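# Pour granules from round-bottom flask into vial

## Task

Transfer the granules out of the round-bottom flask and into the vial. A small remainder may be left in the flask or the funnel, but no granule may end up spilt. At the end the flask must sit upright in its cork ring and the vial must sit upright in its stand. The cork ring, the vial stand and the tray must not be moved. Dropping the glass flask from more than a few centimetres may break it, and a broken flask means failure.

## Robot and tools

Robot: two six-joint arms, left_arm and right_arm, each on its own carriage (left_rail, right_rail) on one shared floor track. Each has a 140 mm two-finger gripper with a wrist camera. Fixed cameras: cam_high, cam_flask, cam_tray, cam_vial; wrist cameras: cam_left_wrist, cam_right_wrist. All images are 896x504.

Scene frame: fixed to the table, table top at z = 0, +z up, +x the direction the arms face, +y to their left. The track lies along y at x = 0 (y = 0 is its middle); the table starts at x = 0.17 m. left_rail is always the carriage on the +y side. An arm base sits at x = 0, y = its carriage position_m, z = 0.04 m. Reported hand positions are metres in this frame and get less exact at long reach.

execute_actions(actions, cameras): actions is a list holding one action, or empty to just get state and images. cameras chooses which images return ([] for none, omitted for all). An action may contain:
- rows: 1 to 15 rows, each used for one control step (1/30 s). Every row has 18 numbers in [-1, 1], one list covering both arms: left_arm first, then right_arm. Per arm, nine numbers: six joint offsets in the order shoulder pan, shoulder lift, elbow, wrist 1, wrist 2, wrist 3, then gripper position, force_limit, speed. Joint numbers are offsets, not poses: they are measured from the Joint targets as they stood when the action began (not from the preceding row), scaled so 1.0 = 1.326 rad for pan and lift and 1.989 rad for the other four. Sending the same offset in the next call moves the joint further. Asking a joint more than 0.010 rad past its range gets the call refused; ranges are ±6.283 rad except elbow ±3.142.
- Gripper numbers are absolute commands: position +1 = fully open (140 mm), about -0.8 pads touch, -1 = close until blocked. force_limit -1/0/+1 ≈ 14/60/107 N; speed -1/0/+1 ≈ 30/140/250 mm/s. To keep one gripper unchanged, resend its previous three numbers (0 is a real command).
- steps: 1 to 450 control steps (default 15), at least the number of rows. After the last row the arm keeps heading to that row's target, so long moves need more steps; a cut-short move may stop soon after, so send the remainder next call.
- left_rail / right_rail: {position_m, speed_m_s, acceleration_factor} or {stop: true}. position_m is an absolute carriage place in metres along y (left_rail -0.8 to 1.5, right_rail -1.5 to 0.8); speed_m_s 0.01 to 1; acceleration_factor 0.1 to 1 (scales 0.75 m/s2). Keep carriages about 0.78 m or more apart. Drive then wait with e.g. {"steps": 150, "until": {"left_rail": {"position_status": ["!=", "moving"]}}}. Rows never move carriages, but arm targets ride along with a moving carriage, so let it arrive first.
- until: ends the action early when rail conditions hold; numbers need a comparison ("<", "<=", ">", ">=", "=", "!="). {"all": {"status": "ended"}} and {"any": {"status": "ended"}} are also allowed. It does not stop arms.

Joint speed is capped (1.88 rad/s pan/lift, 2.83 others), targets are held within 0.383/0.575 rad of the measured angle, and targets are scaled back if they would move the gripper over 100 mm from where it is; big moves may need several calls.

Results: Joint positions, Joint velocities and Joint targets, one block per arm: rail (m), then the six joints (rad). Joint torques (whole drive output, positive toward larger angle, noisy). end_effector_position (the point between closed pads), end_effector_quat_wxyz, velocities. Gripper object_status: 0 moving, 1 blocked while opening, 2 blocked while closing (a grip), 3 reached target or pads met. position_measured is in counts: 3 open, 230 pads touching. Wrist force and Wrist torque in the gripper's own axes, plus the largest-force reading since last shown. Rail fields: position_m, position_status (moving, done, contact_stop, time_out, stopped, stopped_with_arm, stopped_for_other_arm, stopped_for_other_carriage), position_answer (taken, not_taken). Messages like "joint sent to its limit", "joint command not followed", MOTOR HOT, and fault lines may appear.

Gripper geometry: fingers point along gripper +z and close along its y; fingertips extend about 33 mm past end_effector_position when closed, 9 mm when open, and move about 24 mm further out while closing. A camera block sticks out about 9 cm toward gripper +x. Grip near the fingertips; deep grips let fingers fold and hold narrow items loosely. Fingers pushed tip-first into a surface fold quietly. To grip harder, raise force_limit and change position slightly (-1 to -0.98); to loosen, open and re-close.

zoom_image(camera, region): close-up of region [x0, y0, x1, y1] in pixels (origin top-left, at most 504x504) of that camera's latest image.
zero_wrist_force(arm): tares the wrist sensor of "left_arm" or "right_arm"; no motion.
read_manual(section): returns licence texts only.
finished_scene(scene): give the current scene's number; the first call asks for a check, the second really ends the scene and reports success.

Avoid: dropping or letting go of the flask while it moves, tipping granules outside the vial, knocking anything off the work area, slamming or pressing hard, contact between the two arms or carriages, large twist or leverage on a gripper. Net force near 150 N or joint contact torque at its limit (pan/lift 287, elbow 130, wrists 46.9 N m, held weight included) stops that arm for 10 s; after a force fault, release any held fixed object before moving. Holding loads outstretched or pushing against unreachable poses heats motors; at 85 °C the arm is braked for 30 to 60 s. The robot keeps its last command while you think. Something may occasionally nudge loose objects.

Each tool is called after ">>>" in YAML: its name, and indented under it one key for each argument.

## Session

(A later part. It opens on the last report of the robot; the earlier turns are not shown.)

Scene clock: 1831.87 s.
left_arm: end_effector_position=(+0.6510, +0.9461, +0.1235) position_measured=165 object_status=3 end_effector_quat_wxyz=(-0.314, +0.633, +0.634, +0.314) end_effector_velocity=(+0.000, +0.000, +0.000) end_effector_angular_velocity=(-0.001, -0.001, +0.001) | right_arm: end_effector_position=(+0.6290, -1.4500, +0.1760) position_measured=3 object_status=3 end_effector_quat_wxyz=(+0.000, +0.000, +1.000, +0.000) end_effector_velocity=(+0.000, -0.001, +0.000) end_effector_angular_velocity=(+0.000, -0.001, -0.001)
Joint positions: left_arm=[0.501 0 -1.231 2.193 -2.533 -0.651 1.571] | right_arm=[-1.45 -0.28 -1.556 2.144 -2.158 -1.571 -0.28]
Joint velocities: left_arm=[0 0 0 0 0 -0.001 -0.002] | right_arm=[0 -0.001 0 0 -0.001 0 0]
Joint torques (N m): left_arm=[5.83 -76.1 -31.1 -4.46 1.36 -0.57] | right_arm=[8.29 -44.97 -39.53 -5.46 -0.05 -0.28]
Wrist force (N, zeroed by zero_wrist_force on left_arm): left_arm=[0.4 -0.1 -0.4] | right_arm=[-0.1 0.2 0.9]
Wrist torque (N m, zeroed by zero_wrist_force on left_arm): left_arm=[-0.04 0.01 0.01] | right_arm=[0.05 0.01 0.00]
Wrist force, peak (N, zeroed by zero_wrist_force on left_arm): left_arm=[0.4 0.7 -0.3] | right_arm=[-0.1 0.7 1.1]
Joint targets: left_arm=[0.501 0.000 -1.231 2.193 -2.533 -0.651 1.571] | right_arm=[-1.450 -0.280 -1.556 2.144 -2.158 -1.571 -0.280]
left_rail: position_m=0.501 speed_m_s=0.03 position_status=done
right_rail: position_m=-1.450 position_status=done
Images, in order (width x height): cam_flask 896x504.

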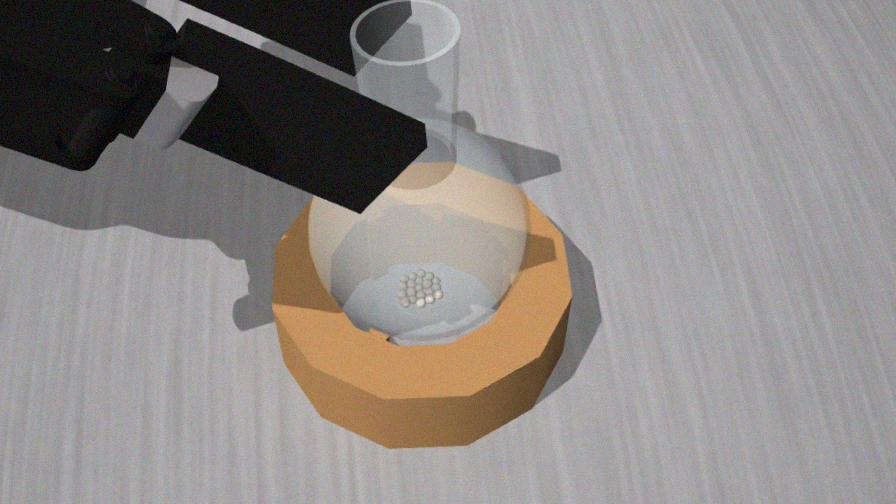

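>>> execute_actions:
  actions:
    - {"left_rail": {"position_m": 0.4364, "speed_m_s": 0.15, "acceleration_factor": 0.4}, "rows": [[0,0,0,0,0,0,-0.03,0.2,-0.5,0,0,0,0,0,0,1,1,1]], "steps": 90, "until": {"left_rail": {"position_status": ["!=", "moving"]}}}
  cameras: ["cam_flask"]

Scene clock: 1907.77 s.
left_arm: end_effector_position=(+0.6510, +0.8818, +0.1235) position_measured=132 object_status=3 end_effector_quat_wxyz=(-0.314, +0.633, +0.634, +0.314) end_effector_velocity=(+0.000, -0.001, +0.000) end_effector_angular_velocity=(-0.001, +0.002, -0.001) | right_arm: end_effector_position=(+0.6290, -1.4500, +0.1760) position_measured=3 object_status=3 end_effector_quat_wxyz=(+0.000, +0.000, +1.000, +0.000) end_effector_velocity=(+0.000, -0.001, -0.001) end_effector_angular_velocity=(+0.001, +0.001, -0.003)
Joint positions: left_arm=[0.436 0 -1.231 2.193 -2.533 -0.651 1.571] | right_arm=[-1.45 -0.28 -1.556 2.144 -2.158 -1.571 -0.28]
Joint velocities: left_arm=[-0.001 0 0 0 0 -0.001 0.003] | right_arm=[0 -0.003 0.001 0 0 0.001 0]
Joint torques (N m): left_arm=[4.31 -75.35 -19.91 -6.22 1.21 -0.7] | right_arm=[11 -45.4 -39.22 -4.99 0.35 -0.73]
Wrist force (N, zeroed by zero_wrist_force on left_arm): left_arm=[-0.1 0.1 0.0] | right_arm=[0.0 0.4 0.7]
Wrist torque (N m, zeroed by zero_wrist_force on left_arm): left_arm=[0.02 0.15 0.00] | right_arm=[0.10 -0.01 0.00]
Wrist force, peak (N, zeroed by zero_wrist_force on left_arm): left_arm=[0.6 0.0 0.8] | right_arm=[0.0 0.5 1.1]
Joint targets: left_arm=[0.436 0.000 -1.231 2.193 -2.533 -0.651 1.571] | right_arm=[-1.450 -0.280 -1.556 2.144 -2.158 -1.571 -0.280]
left_rail: position_m=0.436 speed_m_s=0.15 position_status=done
right_rail: position_m=-1.450 position_status=done
Images, in order (width x height): cam_flask 896x504.

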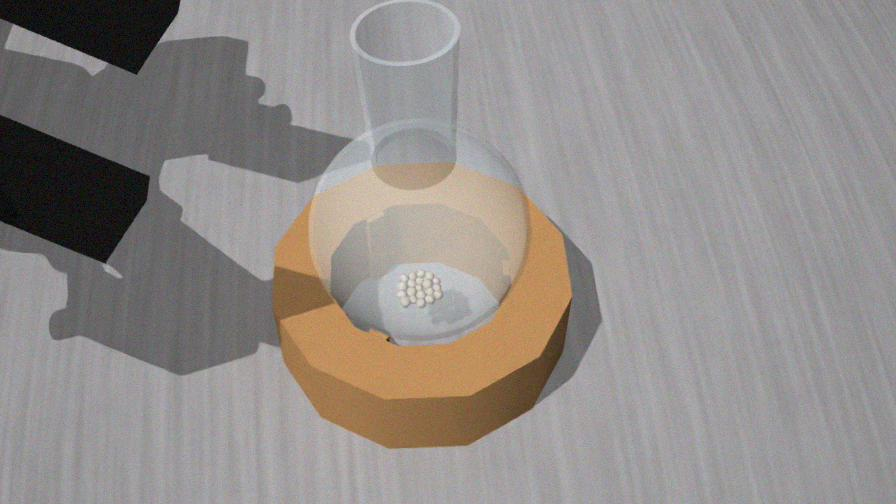

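>>> execute_actions:
  actions:
    - {"rows": [[0,0.00147,0.00017,-0.00115,0.00178,0,-0.03,0.2,-0.5,0,0,0,0,0,0,1,1,1],[0,0.00581,0.00066,-0.00454,0.00707,0,-0.03,0.2,-0.5,0,0,0,0,0,0,1,1,1],[0,0.01285,0.00147,-0.01004,0.01562,0,-0.03,0.2,-0.5,0,0,0,0,0,0,1,1,1],[0,0.02226,0.00254,-0.01738,0.02706,0,-0.03,0.2,-0.5,0,0,0,0,0,0,1,1,1],[0,0.03365,0.00384,-0.02627,0.0409,0,-0.03,0.2,-0.5,0,0,0,0,0,0,1,1,1],[0,0.0465,0.00531,-0.03631,0.05652,0,-0.03,0.2,-0.5,0,0,0,0,0,0,1,1,1],[0,0.06025,0.00688,-0.04704,0.07324,0,-0.03,0.2,-0.5,0,0,0,0,0,0,1,1,1],[0,0.07551,0.00798,-0.05833,0.09036,0,-0.03,0.2,-0.5,0,0,0,0,0,0,1,1,1],[0,0.09158,0.00858,-0.06963,0.10708,0,-0.03,0.2,-0.5,0,0,0,0,0,0,1,1,1],[0,0.10659,0.00914,-0.0802,0.1227,0,-0.03,0.2,-0.5,0,0,0,0,0,0,1,1,1],[0,0.11989,0.00963,-0.08955,0.13654,0,-0.03,0.2,-0.5,0,0,0,0,0,0,1,1,1],[0,0.13088,0.01003,-0.09729,0.14798,0,-0.03,0.2,-0.5,0,0,0,0,0,0,1,1,1],[0,0.1391,0.01034,-0.10307,0.15653,0,-0.03,0.2,-0.5,0,0,0,0,0,0,1,1,1],[0,0.14418,0.01053,-0.10664,0.16182,0,-0.03,0.2,-0.5,0,0,0,0,0,0,1,1,1],[0,0.14589,0.01059,-0.10785,0.1636,0,-0.03,0.2,-0.5,0,0,0,0,0,0,1,1,1]], "steps": 20}
  cameras: []

>>> execute_actions:
  actions:
    - {"rows": [[0,0.00188,-0.00007,-0.00119,0.00178,0,-0.03,0.2,-0.5,0,0,0,0,0,0,1,1,1],[0,0.00746,-0.00027,-0.0047,0.00706,0,-0.03,0.2,-0.5,0,0,0,0,0,0,1,1,1],[0,0.01649,-0.00061,-0.01039,0.01561,0,-0.03,0.2,-0.5,0,0,0,0,0,0,1,1,1],[0,0.02856,-0.00105,-0.01799,0.02704,0,-0.03,0.2,-0.5,0,0,0,0,0,0,1,1,1],[0,0.04318,-0.00159,-0.0272,0.04088,0,-0.03,0.2,-0.5,0,0,0,0,0,0,1,1,1],[0,0.05967,-0.00219,-0.03758,0.05649,0,-0.03,0.2,-0.5,0,0,0,0,0,0,1,1,1],[0,0.07732,-0.00284,-0.0487,0.0732,0,-0.03,0.2,-0.5,0,0,0,0,0,0,1,1,1],[0,0.09573,-0.00418,-0.05964,0.09031,0,-0.03,0.2,-0.5,0,0,0,0,0,0,1,1,1],[0,0.11407,-0.00616,-0.06989,0.10703,0,-0.03,0.2,-0.5,0,0,0,0,0,0,1,1,1],[0,0.13121,-0.00801,-0.07947,0.12265,0,-0.03,0.2,-0.5,0,0,0,0,0,0,1,1,1],[0,0.14639,-0.00964,-0.08795,0.13649,0,-0.03,0.2,-0.5,0,0,0,0,0,0,1,1,1],[0,0.15893,-0.01099,-0.09496,0.14793,0,-0.03,0.2,-0.5,0,0,0,0,0,0,1,1,1],[0,0.16832,-0.012,-0.10021,0.15648,0,-0.03,0.2,-0.5,0,0,0,0,0,0,1,1,1],[0,0.17411,-0.01263,-0.10345,0.16177,0,-0.03,0.2,-0.5,0,0,0,0,0,0,1,1,1],[0,0.17607,-0.01284,-0.10454,0.16355,0,-0.03,0.2,-0.5,0,0,0,0,0,0,1,1,1]], "steps": 22}
  cameras: ["cam_flask", "cam_left_wrist"]

Scene clock: 1928.87 s.
left_arm: end_effector_position=(+0.6510, +0.9334, +0.1120) position_measured=132 object_status=3 end_effector_quat_wxyz=(-0.412, +0.574, +0.575, +0.412) end_effector_velocity=(+0.000, +0.000, -0.001) end_effector_angular_velocity=(+0.002, -0.001, +0.000) | right_arm: end_effector_position=(+0.6290, -1.4500, +0.1760) position_measured=3 object_status=3 end_effector_quat_wxyz=(+0.000, +0.000, +1.000, +0.000) end_effector_velocity=(-0.001, +0.001, -0.001) end_effector_angular_velocity=(-0.002, +0.003, +0.001)
Joint positions: left_arm=[0.436 0 -1.038 2.214 -2.747 -0.326 1.571] | right_arm=[-1.45 -0.28 -1.556 2.144 -2.158 -1.571 -0.28]
Joint velocities: left_arm=[0 0 0.002 0.001 -0.002 0.002 -0.001] | right_arm=[0 0.002 0 0.001 0.001 -0.002 0]
Joint torques (N m): left_arm=[5.36 -62.95 -9.43 -6.68 4.16 -0.73] | right_arm=[8.86 -44.73 -40.41 -5.55 0.58 -0.68]
Wrist force (N, zeroed by zero_wrist_force on left_arm): left_arm=[0.0 -0.2 0.1] | right_arm=[-0.1 0.4 0.6]
Wrist torque (N m, zeroed by zero_wrist_force on left_arm): left_arm=[0.02 0.04 -0.02] | right_arm=[0.10 0.01 0.00]
Wrist force, peak (N, zeroed by zero_wrist_force on left_arm): left_arm=[-1.5 -0.3 1.2] | right_arm=[0.3 0.8 0.8]
Joint targets: left_arm=[0.436 0.000 -1.038 2.214 -2.747 -0.325 1.571] | right_arm=[-1.450 -0.280 -1.556 2.144 -2.158 -1.571 -0.280]
left_rail: position_m=0.436 speed_m_s=0.15 position_status=done
right_rail: position_m=-1.450 position_status=done
No camera images: "cameras" was empty.

Scene clock: 1930.07 s.
left_arm: end_effector_position=(+0.6509, +0.9513, +0.1005) position_measured=132 object_status=3 end_effector_quat_wxyz=(+0.500, -0.500, -0.500, -0.500) end_effector_velocity=(+0.000, +0.000, -0.001) end_effector_angular_velocity=(+0.001, -0.001, +0.000) | right_arm: end_effector_position=(+0.6290, -1.4500, +0.1760) position_measured=3 object_status=3 end_effector_quat_wxyz=(+0.000, +0.000, +1.000, +0.000) end_effector_velocity=(+0.000, +0.000, +0.000) end_effector_angular_velocity=(-0.001, -0.002, +0.001)
Joint positions: left_arm=[0.436 0 -0.805 2.188 -2.955 0 1.571] | right_arm=[-1.45 -0.28 -1.556 2.144 -2.158 -1.571 -0.281]
Joint velocities: left_arm=[0 0 0.002 0 -0.001 0.001 -0.002] | right_arm=[0 0.001 -0.001 0.001 -0.002 -0.001 0]
Joint torques (N m): left_arm=[6.95 -63.9 -24.42 -7.95 6.21 -0.59] | right_arm=[13.52 -44.07 -40.38 -5.24 0.25 -0.3]
Wrist force (N, zeroed by zero_wrist_force on left_arm): left_arm=[0.2 0.4 0.2] | right_arm=[-0.2 0.4 0.6]
Wrist torque (N m, zeroed by zero_wrist_force on left_arm): left_arm=[0.19 0.00 -0.06] | right_arm=[0.08 0.03 0.00]
Wrist force, peak (N, zeroed by zero_wrist_force on left_arm): left_arm=[-1.9 0.5 0.7] | right_arm=[-0.2 0.6 1.0]
Joint targets: left_arm=[0.436 0.000 -0.804 2.188 -2.955 0.000 1.571] | right_arm=[-1.450 -0.280 -1.556 2.144 -2.158 -1.571 -0.280]
left_rail: position_m=0.436 speed_m_s=0.15 position_status=done
right_rail: position_m=-1.450 position_status=done
Images, in order (width x height): cam_flask 896x504, cam_left_wrist 896x504.

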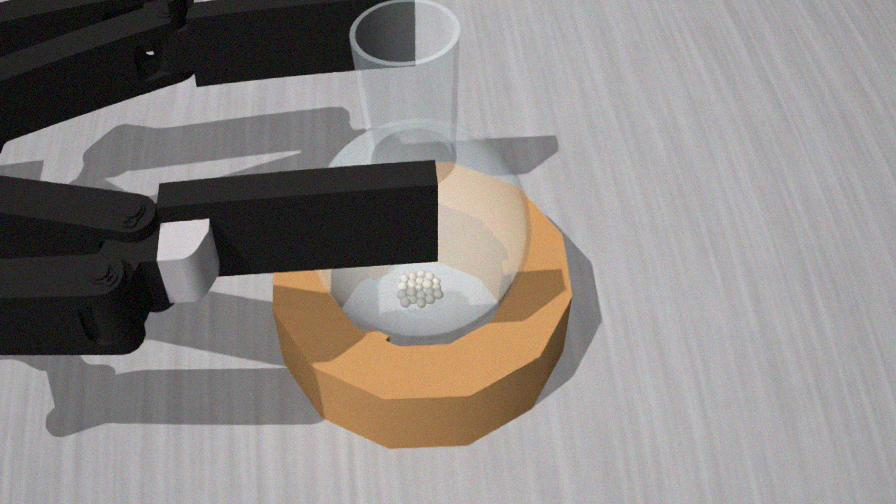

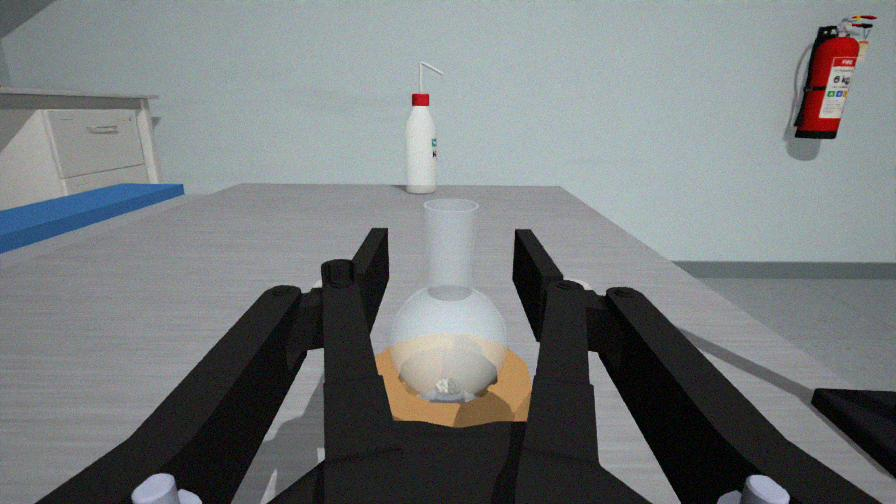

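>>> execute_actions:
  actions:
    - {"left_rail": {"position_m": 0.4344}, "rows": [[0,0,0,0,0,0,-1,-0.5,-0.9,0,0,0,0,0,0,1,1,1]], "steps": 45}
  cameras: ["cam_flask", "cam_left_wrist"]

Scene clock: 1952.53 s.
left_arm: end_effector_position=(+0.6509, +0.9492, +0.1005) position_measured=197 object_status=2 end_effector_quat_wxyz=(+0.500, -0.500, -0.500, -0.500) end_effector_velocity=(+0.000, +0.000, +0.000) end_effector_angular_velocity=(-0.001, -0.002, +0.000) | right_arm: end_effector_position=(+0.6290, -1.4500, +0.1760) position_measured=3 object_status=3 end_effector_quat_wxyz=(+0.000, +0.000, +1.000, +0.000) end_effector_velocity=(+0.000, +0.000, +0.001) end_effector_angular_velocity=(+0.000, -0.001, -0.001)
Joint positions: left_arm=[0.434 0 -0.804 2.188 -2.955 0 1.571] | right_arm=[-1.45 -0.28 -1.556 2.144 -2.158 -1.571 -0.28]
Joint velocities: left_arm=[0 0 0 0 0 -0.001 -0.002] | right_arm=[0 0 -0.001 0 0 0.001 0]
Joint torques (N m): left_arm=[5.5 -68.72 -11.18 -5.55 5.18 -0.61] | right_arm=[9.63 -45.06 -40.55 -5.85 0.1 -0.92]
Wrist force (N, zeroed by zero_wrist_force on left_arm): left_arm=[-0.2 0.0 -0.1] | right_arm=[0.0 0.5 0.5]
Wrist torque (N m, zeroed by zero_wrist_force on left_arm): left_arm=[0.17 0.06 -0.04] | right_arm=[0.10 0.00 0.00]
Wrist force, peak (N, zeroed by zero_wrist_force on left_arm): left_arm=[-0.2 0.3 1.1] | right_arm=[-0.2 0.6 1.0]
Joint targets: left_arm=[0.434 0.000 -0.804 2.188 -2.955 0.000 1.571] | right_arm=[-1.450 -0.280 -1.556 2.144 -2.158 -1.571 -0.280]
left_rail: position_m=0.434 speed_m_s=0.15 position_status=done
right_rail: position_m=-1.450 position_status=done
Images, in order (width x height): cam_flask 896x504, cam_left_wrist 896x504.

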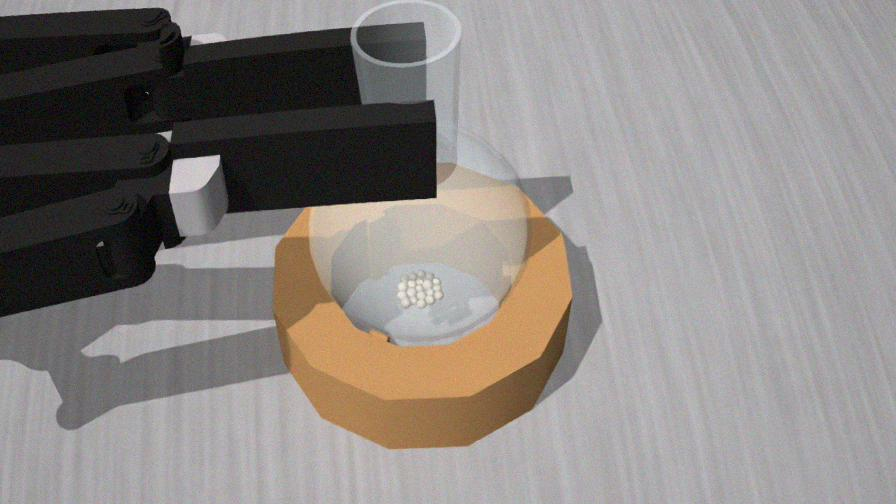

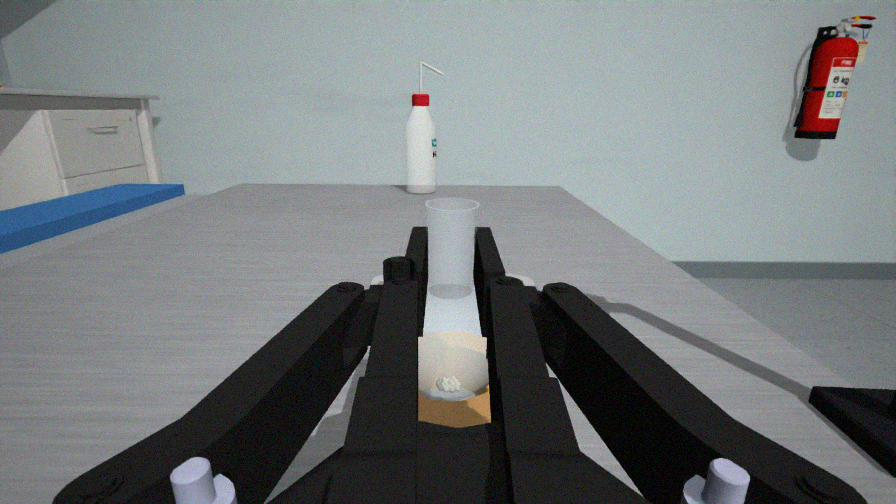

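>>> execute_actions:
  actions: []
  cameras: ["cam_flask", "cam_left_wrist"]

Scene clock: 1995.60 s.
left_arm: end_effector_position=(+0.6509, +0.9493, +0.1005) position_measured=197 object_status=2 end_effector_quat_wxyz=(+0.500, -0.500, -0.500, -0.500) end_effector_velocity=(+0.000, +0.000, +0.000) end_effector_angular_velocity=(+0.001, +0.001, +0.000) | right_arm: end_effector_position=(+0.6290, -1.4500, +0.1760) position_measured=3 object_status=3 end_effector_quat_wxyz=(+0.000, +0.000, +1.000, +0.000) end_effector_velocity=(+0.000, +0.000, +0.000) end_effector_angular_velocity=(+0.000, -0.001, +0.000)
Joint positions: left_arm=[0.434 0 -0.804 2.188 -2.955 0 1.571] | right_arm=[-1.45 -0.28 -1.556 2.144 -2.158 -1.571 -0.28]
Joint velocities: left_arm=[0 0 0 0 0 0.001 0.001] | right_arm=[0 -0.001 0.001 0 -0.001 0 0]
Joint torques (N m): left_arm=[6.65 -68.01 -3.23 -4.63 4.98 -0.39] | right_arm=[9.2 -43.28 -42.15 -5.4 0.57 -0.36]
Wrist force (N, zeroed by zero_wrist_force on left_arm): left_arm=[0.0 0.2 -0.2] | right_arm=[-0.2 0.5 0.5]
Wrist torque (N m, zeroed by zero_wrist_force on left_arm): left_arm=[0.23 0.03 -0.03] | right_arm=[0.11 0.02 0.00]
Wrist force, peak (N, zeroed by zero_wrist_force on left_arm): left_arm=[-0.4 -0.3 -0.5] | right_arm=[0.2 0.7 1.0]
Joint targets: left_arm=[0.434 0.000 -0.804 2.188 -2.955 0.000 1.571] | right_arm=[-1.450 -0.280 -1.556 2.144 -2.158 -1.571 -0.280]
Tool commands: left_gripper/position=-1.0 left_gripper/force_limit=-0.5 left_gripper/speed=-0.9 right_gripper/position=+1.0 right_gripper/force_limit=+1.0 right_gripper/speed=+1.0
left_rail: position_m=0.434 speed_m_s=0.15 position_status=done
right_rail: position_m=-1.450 position_status=done
Images, in order (width x height): cam_flask 896x504, cam_left_wrist 896x504.

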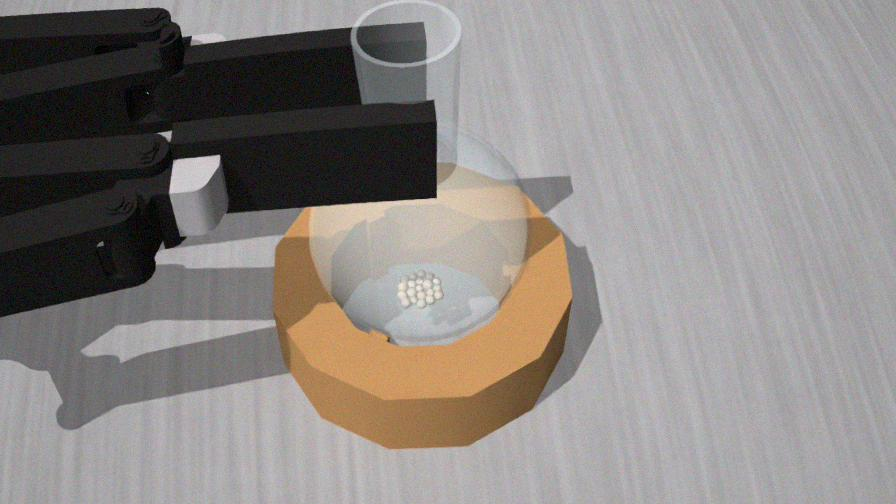

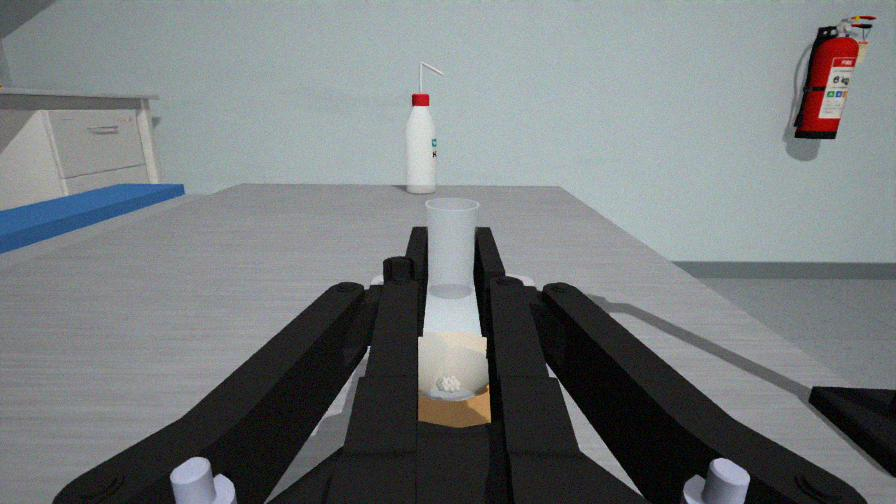

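>>> execute_actions:
  actions:
    - {"rows": [[0,-0.00085,0.00013,0.0005,0,0,-1,-0.5,-0.9,0,0,0,0,0,0,1,1,1],[0,-0.00318,0.00043,0.0017,0,0,-1,-0.5,-0.9,0,0,0,0,0,0,1,1,1],[0,-0.0067,0.0009,0.0036,0,0,-1,-0.5,-0.9,0,0,0,0,0,0,1,1,1],[0,-0.0109,0.00147,0.0058,0,0,-1,-0.5,-0.9,0,0,0,0,0,0,1,1,1],[0,-0.0151,0.00203,0.0081,0,0,-1,-0.5,-0.9,0,0,0,0,0,0,1,1,1],[0,-0.0186,0.00251,0.0099,0,0,-1,-0.5,-0.9,0,0,0,0,0,0,1,1,1],[0,-0.021,0.0028,0.0112,0,0,-1,-0.5,-0.9,0,0,0,0,0,0,1,1,1],[0,-0.0218,0.00294,0.01161,0,0,-1,-0.5,-0.9,0,0,0,0,0,0,1,1,1]], "steps": 20}
  cameras: ["cam_flask", "cam_left_wrist"]

Scene clock: 2005.23 s.
left_arm: end_effector_position=(+0.6509, +0.9493, +0.1151) position_measured=197 object_status=2 end_effector_quat_wxyz=(+0.500, -0.500, -0.500, -0.500) end_effector_velocity=(+0.001, -0.001, +0.001) end_effector_angular_velocity=(+0.001, +0.001, -0.001) | right_arm: end_effector_position=(+0.6290, -1.4500, +0.1760) position_measured=3 object_status=3 end_effector_quat_wxyz=(+0.000, +0.000, +1.000, +0.000) end_effector_velocity=(+0.000, +0.000, +0.000) end_effector_angular_velocity=(+0.000, +0.000, +0.000)
Joint positions: left_arm=[0.434 0 -0.833 2.194 -2.932 0 1.571] | right_arm=[-1.45 -0.28 -1.556 2.144 -2.158 -1.571 -0.28]
Joint velocities: left_arm=[0 -0.001 -0.001 0 0 0.001 0.001] | right_arm=[0 0 0 0 0 0.001 0]
Joint torques (N m): left_arm=[6.22 -93.21 -1.48 -2.77 4.31 -0.43] | right_arm=[9.36 -43.62 -41.45 -5.67 0.36 -0.95]
Wrist force (N, zeroed by zero_wrist_force on left_arm): left_arm=[-0.6 0.2 -0.2] | right_arm=[0.0 0.4 0.8]
Wrist torque (N m, zeroed by zero_wrist_force on left_arm): left_arm=[0.15 0.00 -0.05] | right_arm=[0.10 -0.02 0.01]
Wrist force, peak (N, zeroed by zero_wrist_force on left_arm): left_arm=[-1.6 0.5 -0.2] | right_arm=[-0.2 0.5 1.0]
Joint targets: left_arm=[0.434 0.000 -0.833 2.194 -2.932 0.000 1.571] | right_arm=[-1.450 -0.280 -1.556 2.144 -2.158 -1.571 -0.280]
left_rail: position_m=0.434 speed_m_s=0.15 position_status=done
right_rail: position_m=-1.450 position_status=done
Images, in order (width x height): cam_flask 896x504, cam_left_wrist 896x504.

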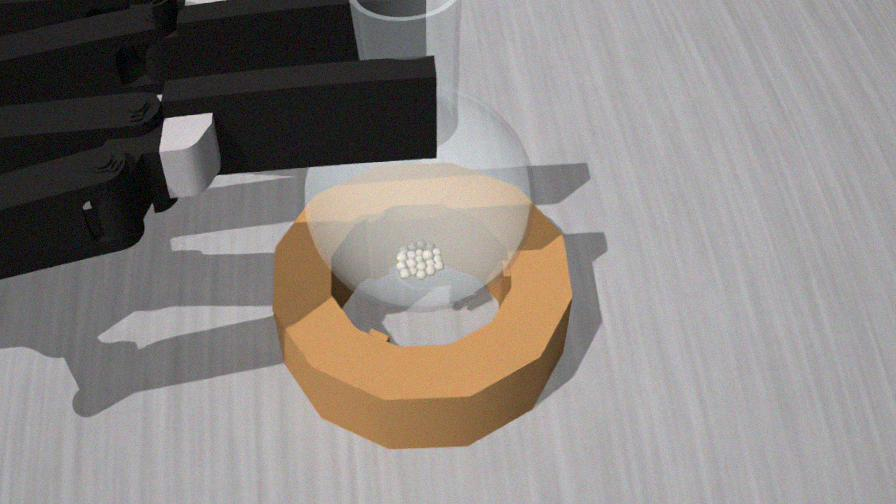

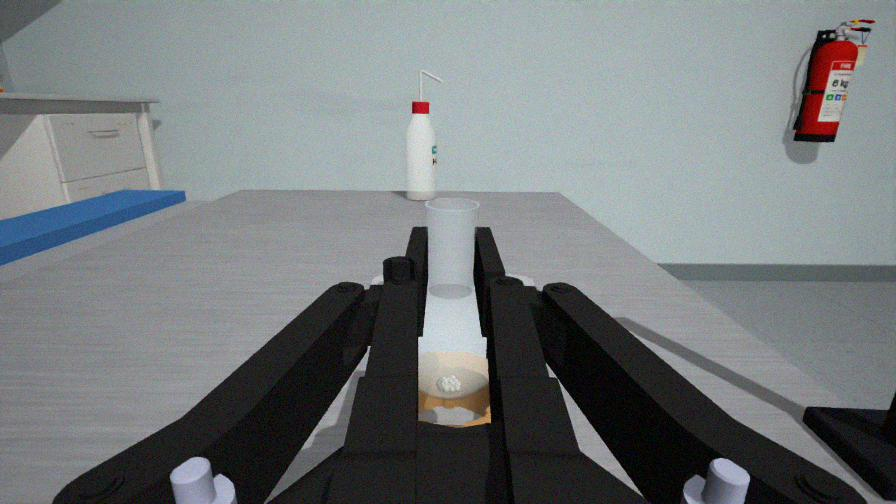

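>>> execute_actions:
  actions: []
  cameras: ["cam_high", "cam_tray", "cam_vial"]

Scene clock: 2015.87 s.
left_arm: end_effector_position=(+0.6509, +0.9493, +0.1152) position_measured=197 object_status=2 end_effector_quat_wxyz=(+0.500, -0.500, -0.500, -0.500) end_effector_velocity=(+0.000, +0.000, +0.000) end_effector_angular_velocity=(+0.001, +0.001, +0.000) | right_arm: end_effector_position=(+0.6290, -1.4500, +0.1760) position_measured=3 object_status=3 end_effector_quat_wxyz=(+0.000, +0.000, +1.000, +0.000) end_effector_velocity=(+0.000, -0.001, +0.002) end_effector_angular_velocity=(-0.001, -0.003, -0.002)
Joint positions: left_arm=[0.434 0 -0.833 2.194 -2.932 0 1.571] | right_arm=[-1.45 -0.28 -1.556 2.144 -2.158 -1.571 -0.281]
Joint velocities: left_arm=[0 0 0 0.001 0 0.001 0.001] | right_arm=[0 -0.002 -0.003 0 0 0 0]
Joint torques (N m): left_arm=[6.37 -92.05 -9.46 -3.72 4 -0.59] | right_arm=[9.61 -45.09 -42.23 -5.27 -0.2 -0.82]
Wrist force (N, zeroed by zero_wrist_force on left_arm): left_arm=[-0.8 0.4 0.2] | right_arm=[-0.2 0.3 0.6]
Wrist torque (N m, zeroed by zero_wrist_force on left_arm): left_arm=[0.20 0.04 -0.05] | right_arm=[0.06 0.03 0.00]
Wrist force, peak (N, zeroed by zero_wrist_force on left_arm): left_arm=[-1.1 0.2 0.3] | right_arm=[-0.3 0.8 1.0]
Joint targets: left_arm=[0.434 0.000 -0.833 2.194 -2.932 0.000 1.571] | right_arm=[-1.450 -0.280 -1.556 2.144 -2.158 -1.571 -0.280]
Tool commands: left_gripper/position=-1.0 left_gripper/force_limit=-0.5 left_gripper/speed=-0.9 right_gripper/position=+1.0 right_gripper/force_limit=+1.0 right_gripper/speed=+1.0
left_rail: position_m=0.434 speed_m_s=0.15 position_status=done
right_rail: position_m=-1.450 position_status=done
Images, in order (width x height): cam_high 896x504, cam_tray 896x504, cam_vial 896x504.

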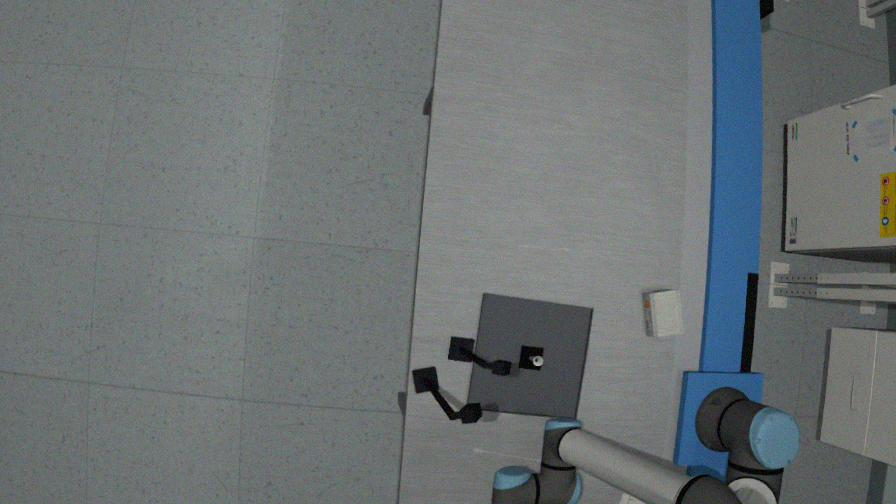

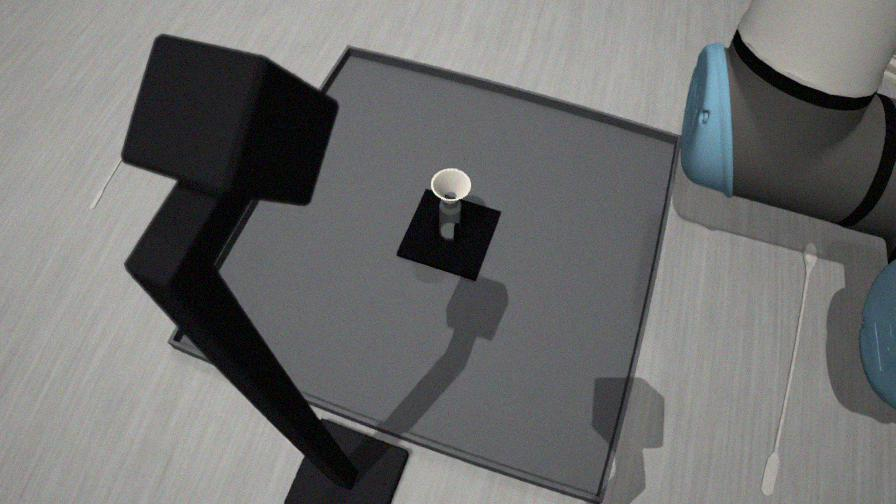

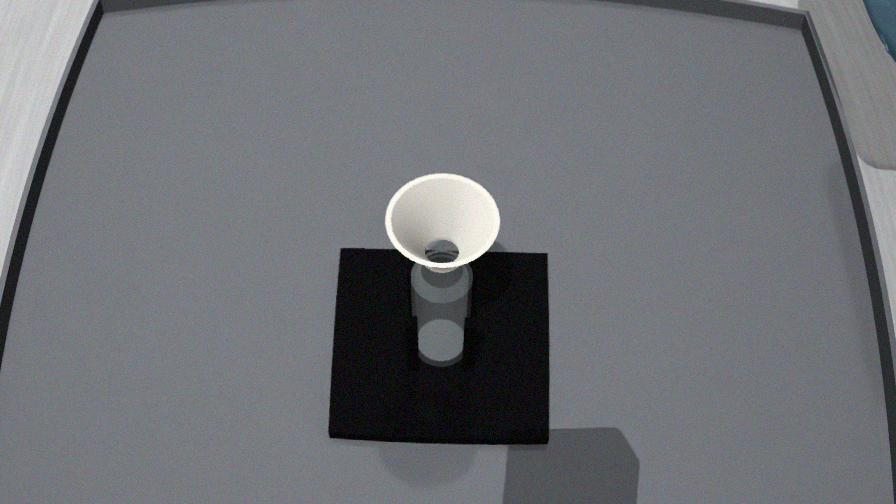

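>>> zoom_image:
  camera: "cam_vial"
  region: [300, 140, 580, 460]

>>> zoom_image:
  camera: "cam_high"
  region: [400, 280, 620, 430]

>>> zoom_image:
  camera: "cam_tray"
  region: [360, 140, 540, 300]

Scaled by 1.575 from the camera's 896x504 image, which has a finer 1280x720 frame.

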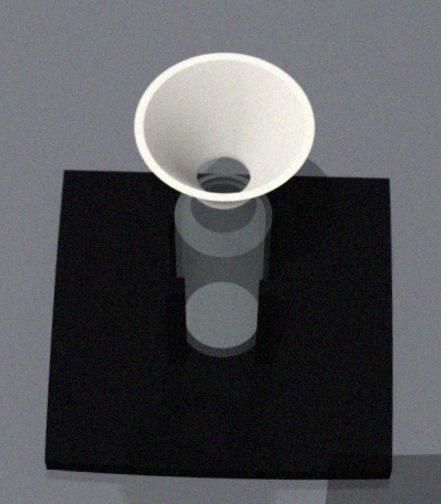

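Scaled by 2.291 from the camera's 896x504 image, which has a finer 1280x720 frame.

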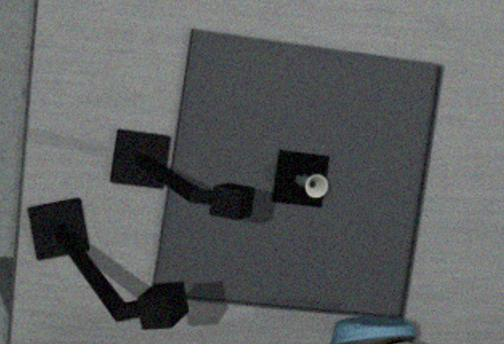

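Scaled by 2.800 from the camera's 896x504 image, which has a finer 1280x720 frame.

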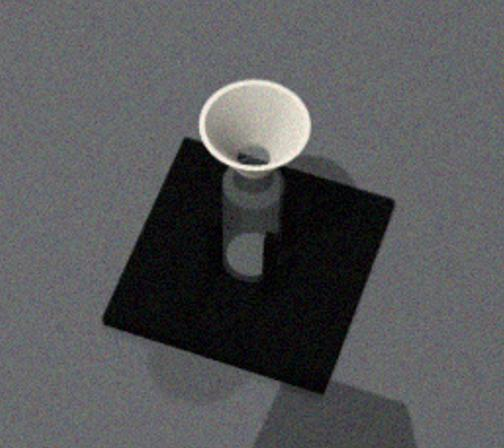

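>>> execute_actions:
  actions:
    - {"rows": [[0,-0.00074,0.00007,0.00042,0,0,-1,-0.5,-0.9,0,0,0,0,0,0,1,1,1],[0,-0.00293,0.00029,0.00167,0,0,-1,-0.5,-0.9,0,0,0,0,0,0,1,1,1],[0,-0.00649,0.00064,0.00368,0,0,-1,-0.5,-0.9,0,0,0,0,0,0,1,1,1],[0,-0.01123,0.00111,0.00638,0,0,-1,-0.5,-0.9,0,0,0,0,0,0,1,1,1],[0,-0.01698,0.00168,0.00964,0,0,-1,-0.5,-0.9,0,0,0,0,0,0,1,1,1],[0,-0.02347,0.00233,0.01332,0,0,-1,-0.5,-0.9,0,0,0,0,0,0,1,1,1],[0,-0.03041,0.00301,0.01726,0,0,-1,-0.5,-0.9,0,0,0,0,0,0,1,1,1],[0,-0.03751,0.00372,0.02129,0,0,-1,-0.5,-0.9,0,0,0,0,0,0,1,1,1],[0,-0.04445,0.0044,0.02523,0,0,-1,-0.5,-0.9,0,0,0,0,0,0,1,1,1],[0,-0.05094,0.00505,0.02891,0,0,-1,-0.5,-0.9,0,0,0,0,0,0,1,1,1],[0,-0.05669,0.00562,0.03217,0,0,-1,-0.5,-0.9,0,0,0,0,0,0,1,1,1],[0,-0.06143,0.00609,0.03487,0,0,-1,-0.5,-0.9,0,0,0,0,0,0,1,1,1],[0,-0.06499,0.00644,0.03688,0,0,-1,-0.5,-0.9,0,0,0,0,0,0,1,1,1],[0,-0.06718,0.00666,0.03813,0,0,-1,-0.5,-0.9,0,0,0,0,0,0,1,1,1],[0,-0.06792,0.00673,0.03855,0,0,-1,-0.5,-0.9,0,0,0,0,0,0,1,1,1]], "steps": 20}
  cameras: ["cam_flask"]

Scene clock: 2136.90 s.
left_arm: end_effector_position=(+0.6509, +0.9493, +0.1610) position_measured=197 object_status=2 end_effector_quat_wxyz=(+0.500, -0.500, -0.500, -0.500) end_effector_velocity=(+0.000, +0.000, +0.001) end_effector_angular_velocity=(+0.000, +0.001, +0.000) | right_arm: end_effector_position=(+0.6290, -1.4500, +0.1760) position_measured=3 object_status=3 end_effector_quat_wxyz=(+0.000, +0.000, +1.000, +0.000) end_effector_velocity=(+0.000, +0.000, +0.000) end_effector_angular_velocity=(+0.001, +0.000, -0.001)
Joint positions: left_arm=[0.434 0 -0.923 2.207 -2.856 0 1.571] | right_arm=[-1.45 -0.28 -1.556 2.144 -2.158 -1.571 -0.28]
Joint velocities: left_arm=[0 0 -0.003 0.001 0.003 0 0] | right_arm=[0 0 0 0 0.001 0.001 0]
Joint torques (N m): left_arm=[5.39 -89.46 -4.16 -3.5 3.64 -0.35] | right_arm=[10.47 -45.32 -41.05 -5.32 0.42 -0.76]
Wrist force (N, zeroed by zero_wrist_force on left_arm): left_arm=[-0.7 0.2 0.3] | right_arm=[-0.1 0.3 0.5]
Wrist torque (N m, zeroed by zero_wrist_force on left_arm): left_arm=[0.14 0.03 -0.03] | right_arm=[0.08 0.00 0.00]
Wrist force, peak (N, zeroed by zero_wrist_force on left_arm): left_arm=[-1.8 -0.2 0.4] | right_arm=[-0.3 0.4 1.2]
Joint targets: left_arm=[0.434 0.000 -0.923 2.207 -2.855 0.000 1.571] | right_arm=[-1.450 -0.280 -1.556 2.144 -2.158 -1.571 -0.280]
left_rail: position_m=0.434 speed_m_s=0.15 position_status=done
right_rail: position_m=-1.450 position_status=done
Images, in order (width x height): cam_flask 896x504.

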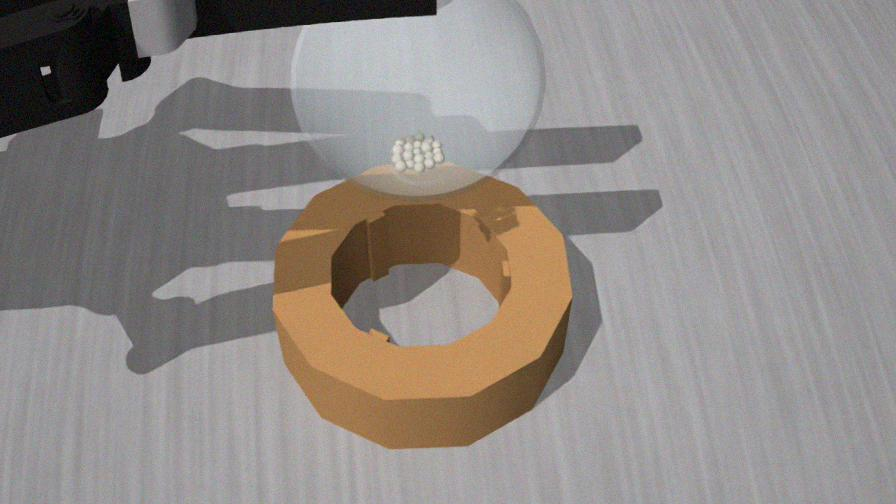

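>>> execute_actions:
  actions:
    - {"rows": [[0,-0.00169,0.00136,-0.00024,0,0,-1,-0.5,-0.9,0,0,0,0,0,0,1,1,1],[0,-0.0067,0.0054,-0.00093,0,0,-1,-0.5,-0.9,0,0,0,0,0,0,1,1,1],[0,-0.01482,0.01194,-0.00206,0,0,-1,-0.5,-0.9,0,0,0,0,0,0,1,1,1],[0,-0.02566,0.02068,-0.00358,0,0,-1,-0.5,-0.9,0,0,0,0,0,0,1,1,1],[0,-0.03879,0.03126,-0.00541,0,0,-1,-0.5,-0.9,0,0,0,0,0,0,1,1,1],[0,-0.0536,0.0432,-0.00747,0,0,-1,-0.5,-0.9,0,0,0,0,0,0,1,1,1],[0,-0.06946,0.05598,-0.00968,0,0,-1,-0.5,-0.9,0,0,0,0,0,0,1,1,1],[0,-0.08568,0.06906,-0.01194,0,0,-1,-0.5,-0.9,0,0,0,0,0,0,1,1,1],[0,-0.10154,0.08184,-0.01415,0,0,-1,-0.5,-0.9,0,0,0,0,0,0,1,1,1],[0,-0.11636,0.09378,-0.01622,0,0,-1,-0.5,-0.9,0,0,0,0,0,0,1,1,1],[0,-0.12948,0.10436,-0.01804,0,0,-1,-0.5,-0.9,0,0,0,0,0,0,1,1,1],[0,-0.14032,0.1131,-0.01956,0,0,-1,-0.5,-0.9,0,0,0,0,0,0,1,1,1],[0,-0.14844,0.11964,-0.02069,0,0,-1,-0.5,-0.9,0,0,0,0,0,0,1,1,1],[0,-0.15345,0.12368,-0.02138,0,0,-1,-0.5,-0.9,0,0,0,0,0,0,1,1,1],[0,-0.15514,0.12504,-0.02162,0,0,-1,-0.5,-0.9,0,0,0,0,0,0,1,1,1]], "steps": 20}
  cameras: ["cam_left_wrist"]

Scene clock: 2161.37 s.
left_arm: end_effector_position=(+0.5198, +0.9493, +0.2199) position_measured=197 object_status=2 end_effector_quat_wxyz=(+0.500, -0.500, -0.500, -0.500) end_effector_velocity=(-0.001, +0.000, +0.001) end_effector_angular_velocity=(-0.001, -0.002, +0.000) | right_arm: end_effector_position=(+0.6290, -1.4500, +0.1760) position_measured=3 object_status=3 end_effector_quat_wxyz=(+0.000, +0.000, +1.000, +0.000) end_effector_velocity=(+0.001, +0.000, +0.002) end_effector_angular_velocity=(-0.001, -0.002, +0.000)
Joint positions: left_arm=[0.434 0 -1.129 2.456 -2.898 0 1.571] | right_arm=[-1.45 -0.28 -1.556 2.144 -2.158 -1.571 -0.28]
Joint velocities: left_arm=[0 0 -0.003 0.002 0 -0.001 -0.001] | right_arm=[0 0 -0.001 -0.002 0 0 0]
Joint torques (N m): left_arm=[7.4 -72.5 -4.55 -7.25 3.27 -0.28] | right_arm=[11.08 -45.87 -41.07 -5.74 0.52 -0.64]
Wrist force (N, zeroed by zero_wrist_force on left_arm): left_arm=[-0.2 0.4 -0.3] | right_arm=[-0.1 0.6 0.6]
Wrist torque (N m, zeroed by zero_wrist_force on left_arm): left_arm=[0.19 -0.10 -0.03] | right_arm=[0.14 0.02 0.00]
Wrist force, peak (N, zeroed by zero_wrist_force on left_arm): left_arm=[-2.0 2.8 0.1] | right_arm=[0.4 0.6 1.0]
Joint targets: left_arm=[0.434 0.000 -1.129 2.456 -2.898 0.000 1.571] | right_arm=[-1.450 -0.280 -1.556 2.144 -2.158 -1.571 -0.280]
left_rail: position_m=0.434 speed_m_s=0.15 position_status=done
right_rail: position_m=-1.450 position_status=done
Images, in order (width x height): cam_left_wrist 896x504.

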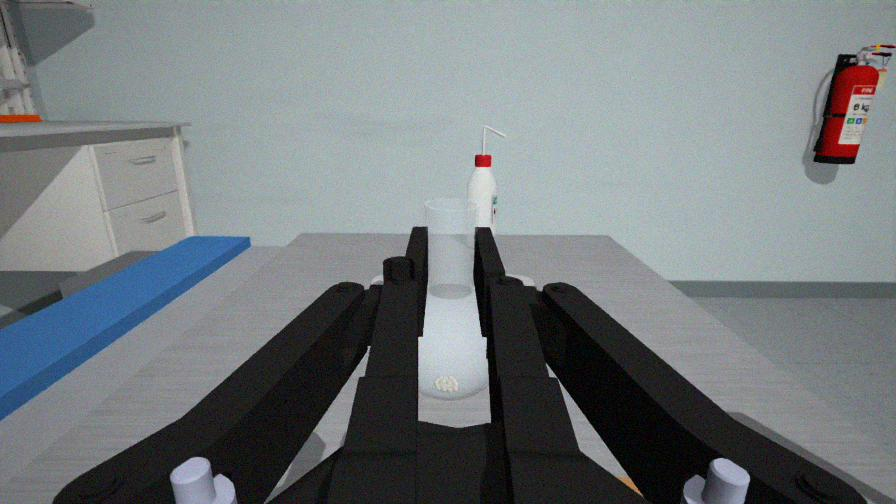

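>>> execute_actions:
  actions:
    - {"left_rail": {"position_m": -0.2447, "speed_m_s": 0.3, "acceleration_factor": 0.4}, "steps": 200, "until": {"left_rail": {"position_status": ["!=", "moving"]}}}
  cameras: ["cam_high", "cam_tray", "cam_vial"]

Scene clock: 2209.77 s.
left_arm: end_effector_position=(+0.5196, +0.2702, +0.2199) position_measured=197 object_status=2 end_effector_quat_wxyz=(+0.500, -0.500, -0.500, -0.500) end_effector_velocity=(+0.000, +0.000, +0.001) end_effector_angular_velocity=(+0.001, -0.002, +0.000) | right_arm: end_effector_position=(+0.6290, -1.4500, +0.1760) position_measured=3 object_status=3 end_effector_quat_wxyz=(+0.000, +0.000, +1.000, +0.000) end_effector_velocity=(+0.000, -0.001, -0.001) end_effector_angular_velocity=(+0.000, +0.001, -0.002)
Joint positions: left_arm=[-0.245 0 -1.129 2.456 -2.898 0 1.571] | right_arm=[-1.45 -0.28 -1.556 2.144 -2.158 -1.571 -0.28]
Joint velocities: left_arm=[-0.001 0 0 0 -0.001 0.001 -0.001] | right_arm=[0 -0.001 0.001 0.001 0 0 0]
Joint torques (N m): left_arm=[8.08 -64.96 -19.01 -3.77 1.46 -0.24] | right_arm=[9.5 -45.36 -45.09 -5.61 0.39 -0.83]
Wrist force (N, zeroed by zero_wrist_force on left_arm): left_arm=[-0.4 0.3 0.1] | right_arm=[-0.2 0.6 0.3]
Wrist torque (N m, zeroed by zero_wrist_force on left_arm): left_arm=[0.16 -0.06 -0.03] | right_arm=[0.14 0.04 0.00]
Wrist force, peak (N, zeroed by zero_wrist_force on left_arm): left_arm=[-0.2 0.2 1.2] | right_arm=[-0.1 0.5 1.2]
Joint targets: left_arm=[-0.245 0.000 -1.129 2.456 -2.898 0.000 1.571] | right_arm=[-1.450 -0.280 -1.556 2.144 -2.158 -1.571 -0.280]
Tool commands: left_gripper/position=-1.0 left_gripper/force_limit=-0.5 left_gripper/speed=-0.9 right_gripper/position=+1.0 right_gripper/force_limit=+1.0 right_gripper/speed=+1.0
left_rail: position_m=-0.245 speed_m_s=0.30 position_status=done
right_rail: position_m=-1.450 position_status=done
Images, in order (width x height): cam_high 896x504, cam_tray 896x504, cam_vial 896x504.

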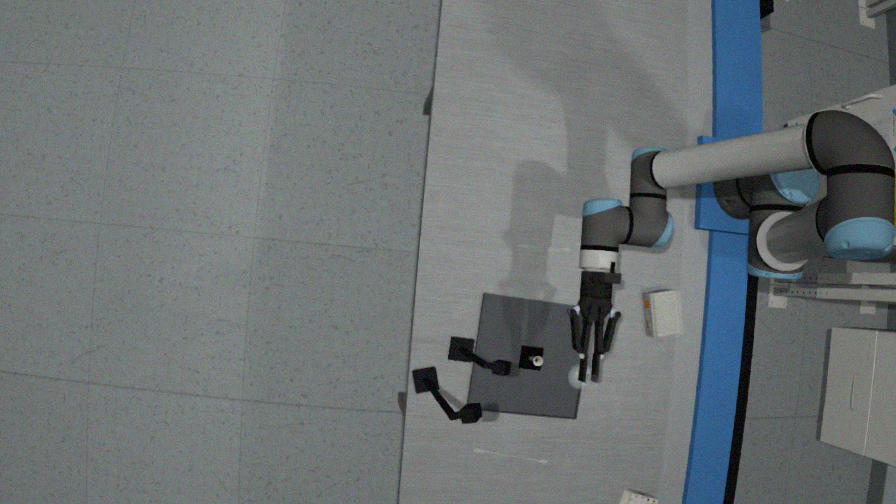

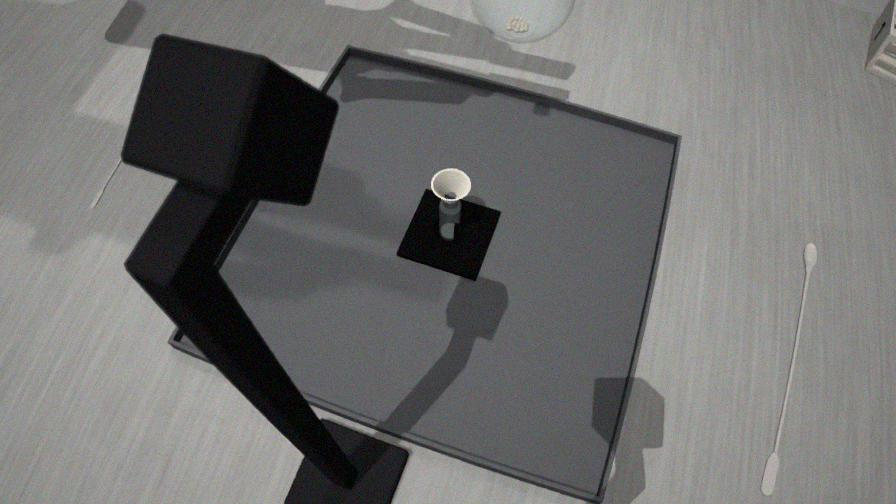

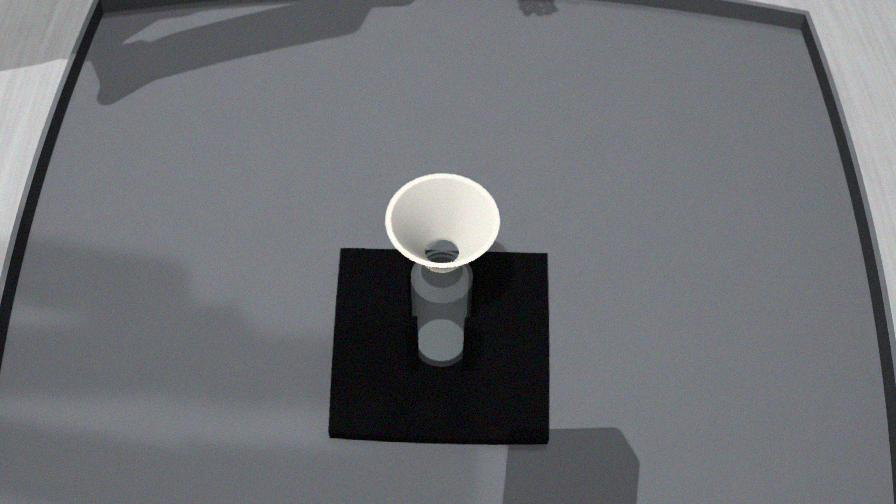

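>>> execute_actions:
  actions:
    - {"rows": [[0,0,0,0,0,-0.0043,-1,-0.5,-0.9,0,0,0,0,0,0,1,1,1],[0,0,0,0,0,-0.01706,-1,-0.5,-0.9,0,0,0,0,0,0,1,1,1],[0,0,0,0,0,-0.03771,-1,-0.5,-0.9,0,0,0,0,0,0,1,1,1],[0,0,0,0,0,-0.06531,-1,-0.5,-0.9,0,0,0,0,0,0,1,1,1],[0,0,0,0,0,-0.09872,-1,-0.5,-0.9,0,0,0,0,0,0,1,1,1],[0,0,0,0,0,-0.13643,-1,-0.5,-0.9,0,0,0,0,0,0,1,1,1],[0,0,0,0,0,-0.17678,-1,-0.5,-0.9,0,0,0,0,0,0,1,1,1],[0,0,0,0,0,-0.21809,-1,-0.5,-0.9,0,0,0,0,0,0,1,1,1],[0,0,0,0,0,-0.25844,-1,-0.5,-0.9,0,0,0,0,0,0,1,1,1],[0,0,0,0,0,-0.29615,-1,-0.5,-0.9,0,0,0,0,0,0,1,1,1],[0,0,0,0,0,-0.32956,-1,-0.5,-0.9,0,0,0,0,0,0,1,1,1],[0,0,0,0,0,-0.35716,-1,-0.5,-0.9,0,0,0,0,0,0,1,1,1],[0,0,0,0,0,-0.37781,-1,-0.5,-0.9,0,0,0,0,0,0,1,1,1],[0,0,0,0,0,-0.39057,-1,-0.5,-0.9,0,0,0,0,0,0,1,1,1],[0,0,0,0,0,-0.39487,-1,-0.5,-0.9,0,0,0,0,0,0,1,1,1]], "steps": 20}
  cameras: ["cam_left_wrist"]

Scene clock: 2242.37 s.
left_arm: end_effector_position=(+0.5196, +0.2701, +0.2199) position_measured=197 object_status=2 end_effector_quat_wxyz=(-0.271, +0.271, +0.653, +0.653) end_effector_velocity=(+0.000, +0.000, +0.000) end_effector_angular_velocity=(+0.000, -0.005, +0.000) | right_arm: end_effector_position=(+0.6290, -1.4500, +0.1760) position_measured=3 object_status=3 end_effector_quat_wxyz=(+0.000, +0.000, +1.000, +0.000) end_effector_velocity=(+0.000, +0.000, +0.001) end_effector_angular_velocity=(+0.000, +0.000, -0.001)
Joint positions: left_arm=[-0.245 0 -1.129 2.456 -2.898 0 0.786] | right_arm=[-1.45 -0.28 -1.556 2.144 -2.158 -1.571 -0.28]
Joint velocities: left_arm=[0 0 0 0 -0.001 0 -0.004] | right_arm=[0 -0.001 -0.001 -0.001 0.001 0.001 0]
Joint torques (N m): left_arm=[9.48 -60.2 -14.41 -3.89 1.52 -2.22] | right_arm=[6.19 -45.26 -44.21 -5.02 0.41 -1.17]
Wrist force (N, zeroed by zero_wrist_force on left_arm): left_arm=[0.2 0.3 0.3] | right_arm=[0.2 0.6 0.9]
Wrist torque (N m, zeroed by zero_wrist_force on left_arm): left_arm=[0.24 -0.12 -0.03] | right_arm=[0.14 -0.06 0.00]
Wrist force, peak (N, zeroed by zero_wrist_force on left_arm): left_arm=[-1.0 0.4 -0.4] | right_arm=[-0.3 0.6 1.1]
Joint targets: left_arm=[-0.245 0.000 -1.129 2.456 -2.898 0.000 0.785] | right_arm=[-1.450 -0.280 -1.556 2.144 -2.158 -1.571 -0.280]
left_rail: position_m=-0.245 speed_m_s=0.30 position_status=done
right_rail: position_m=-1.450 position_status=done
Images, in order (width x height): cam_left_wrist 896x504.

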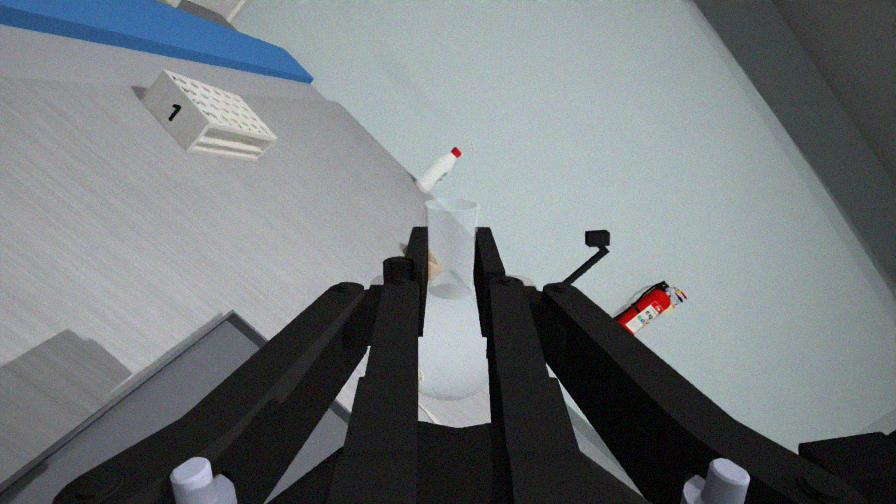

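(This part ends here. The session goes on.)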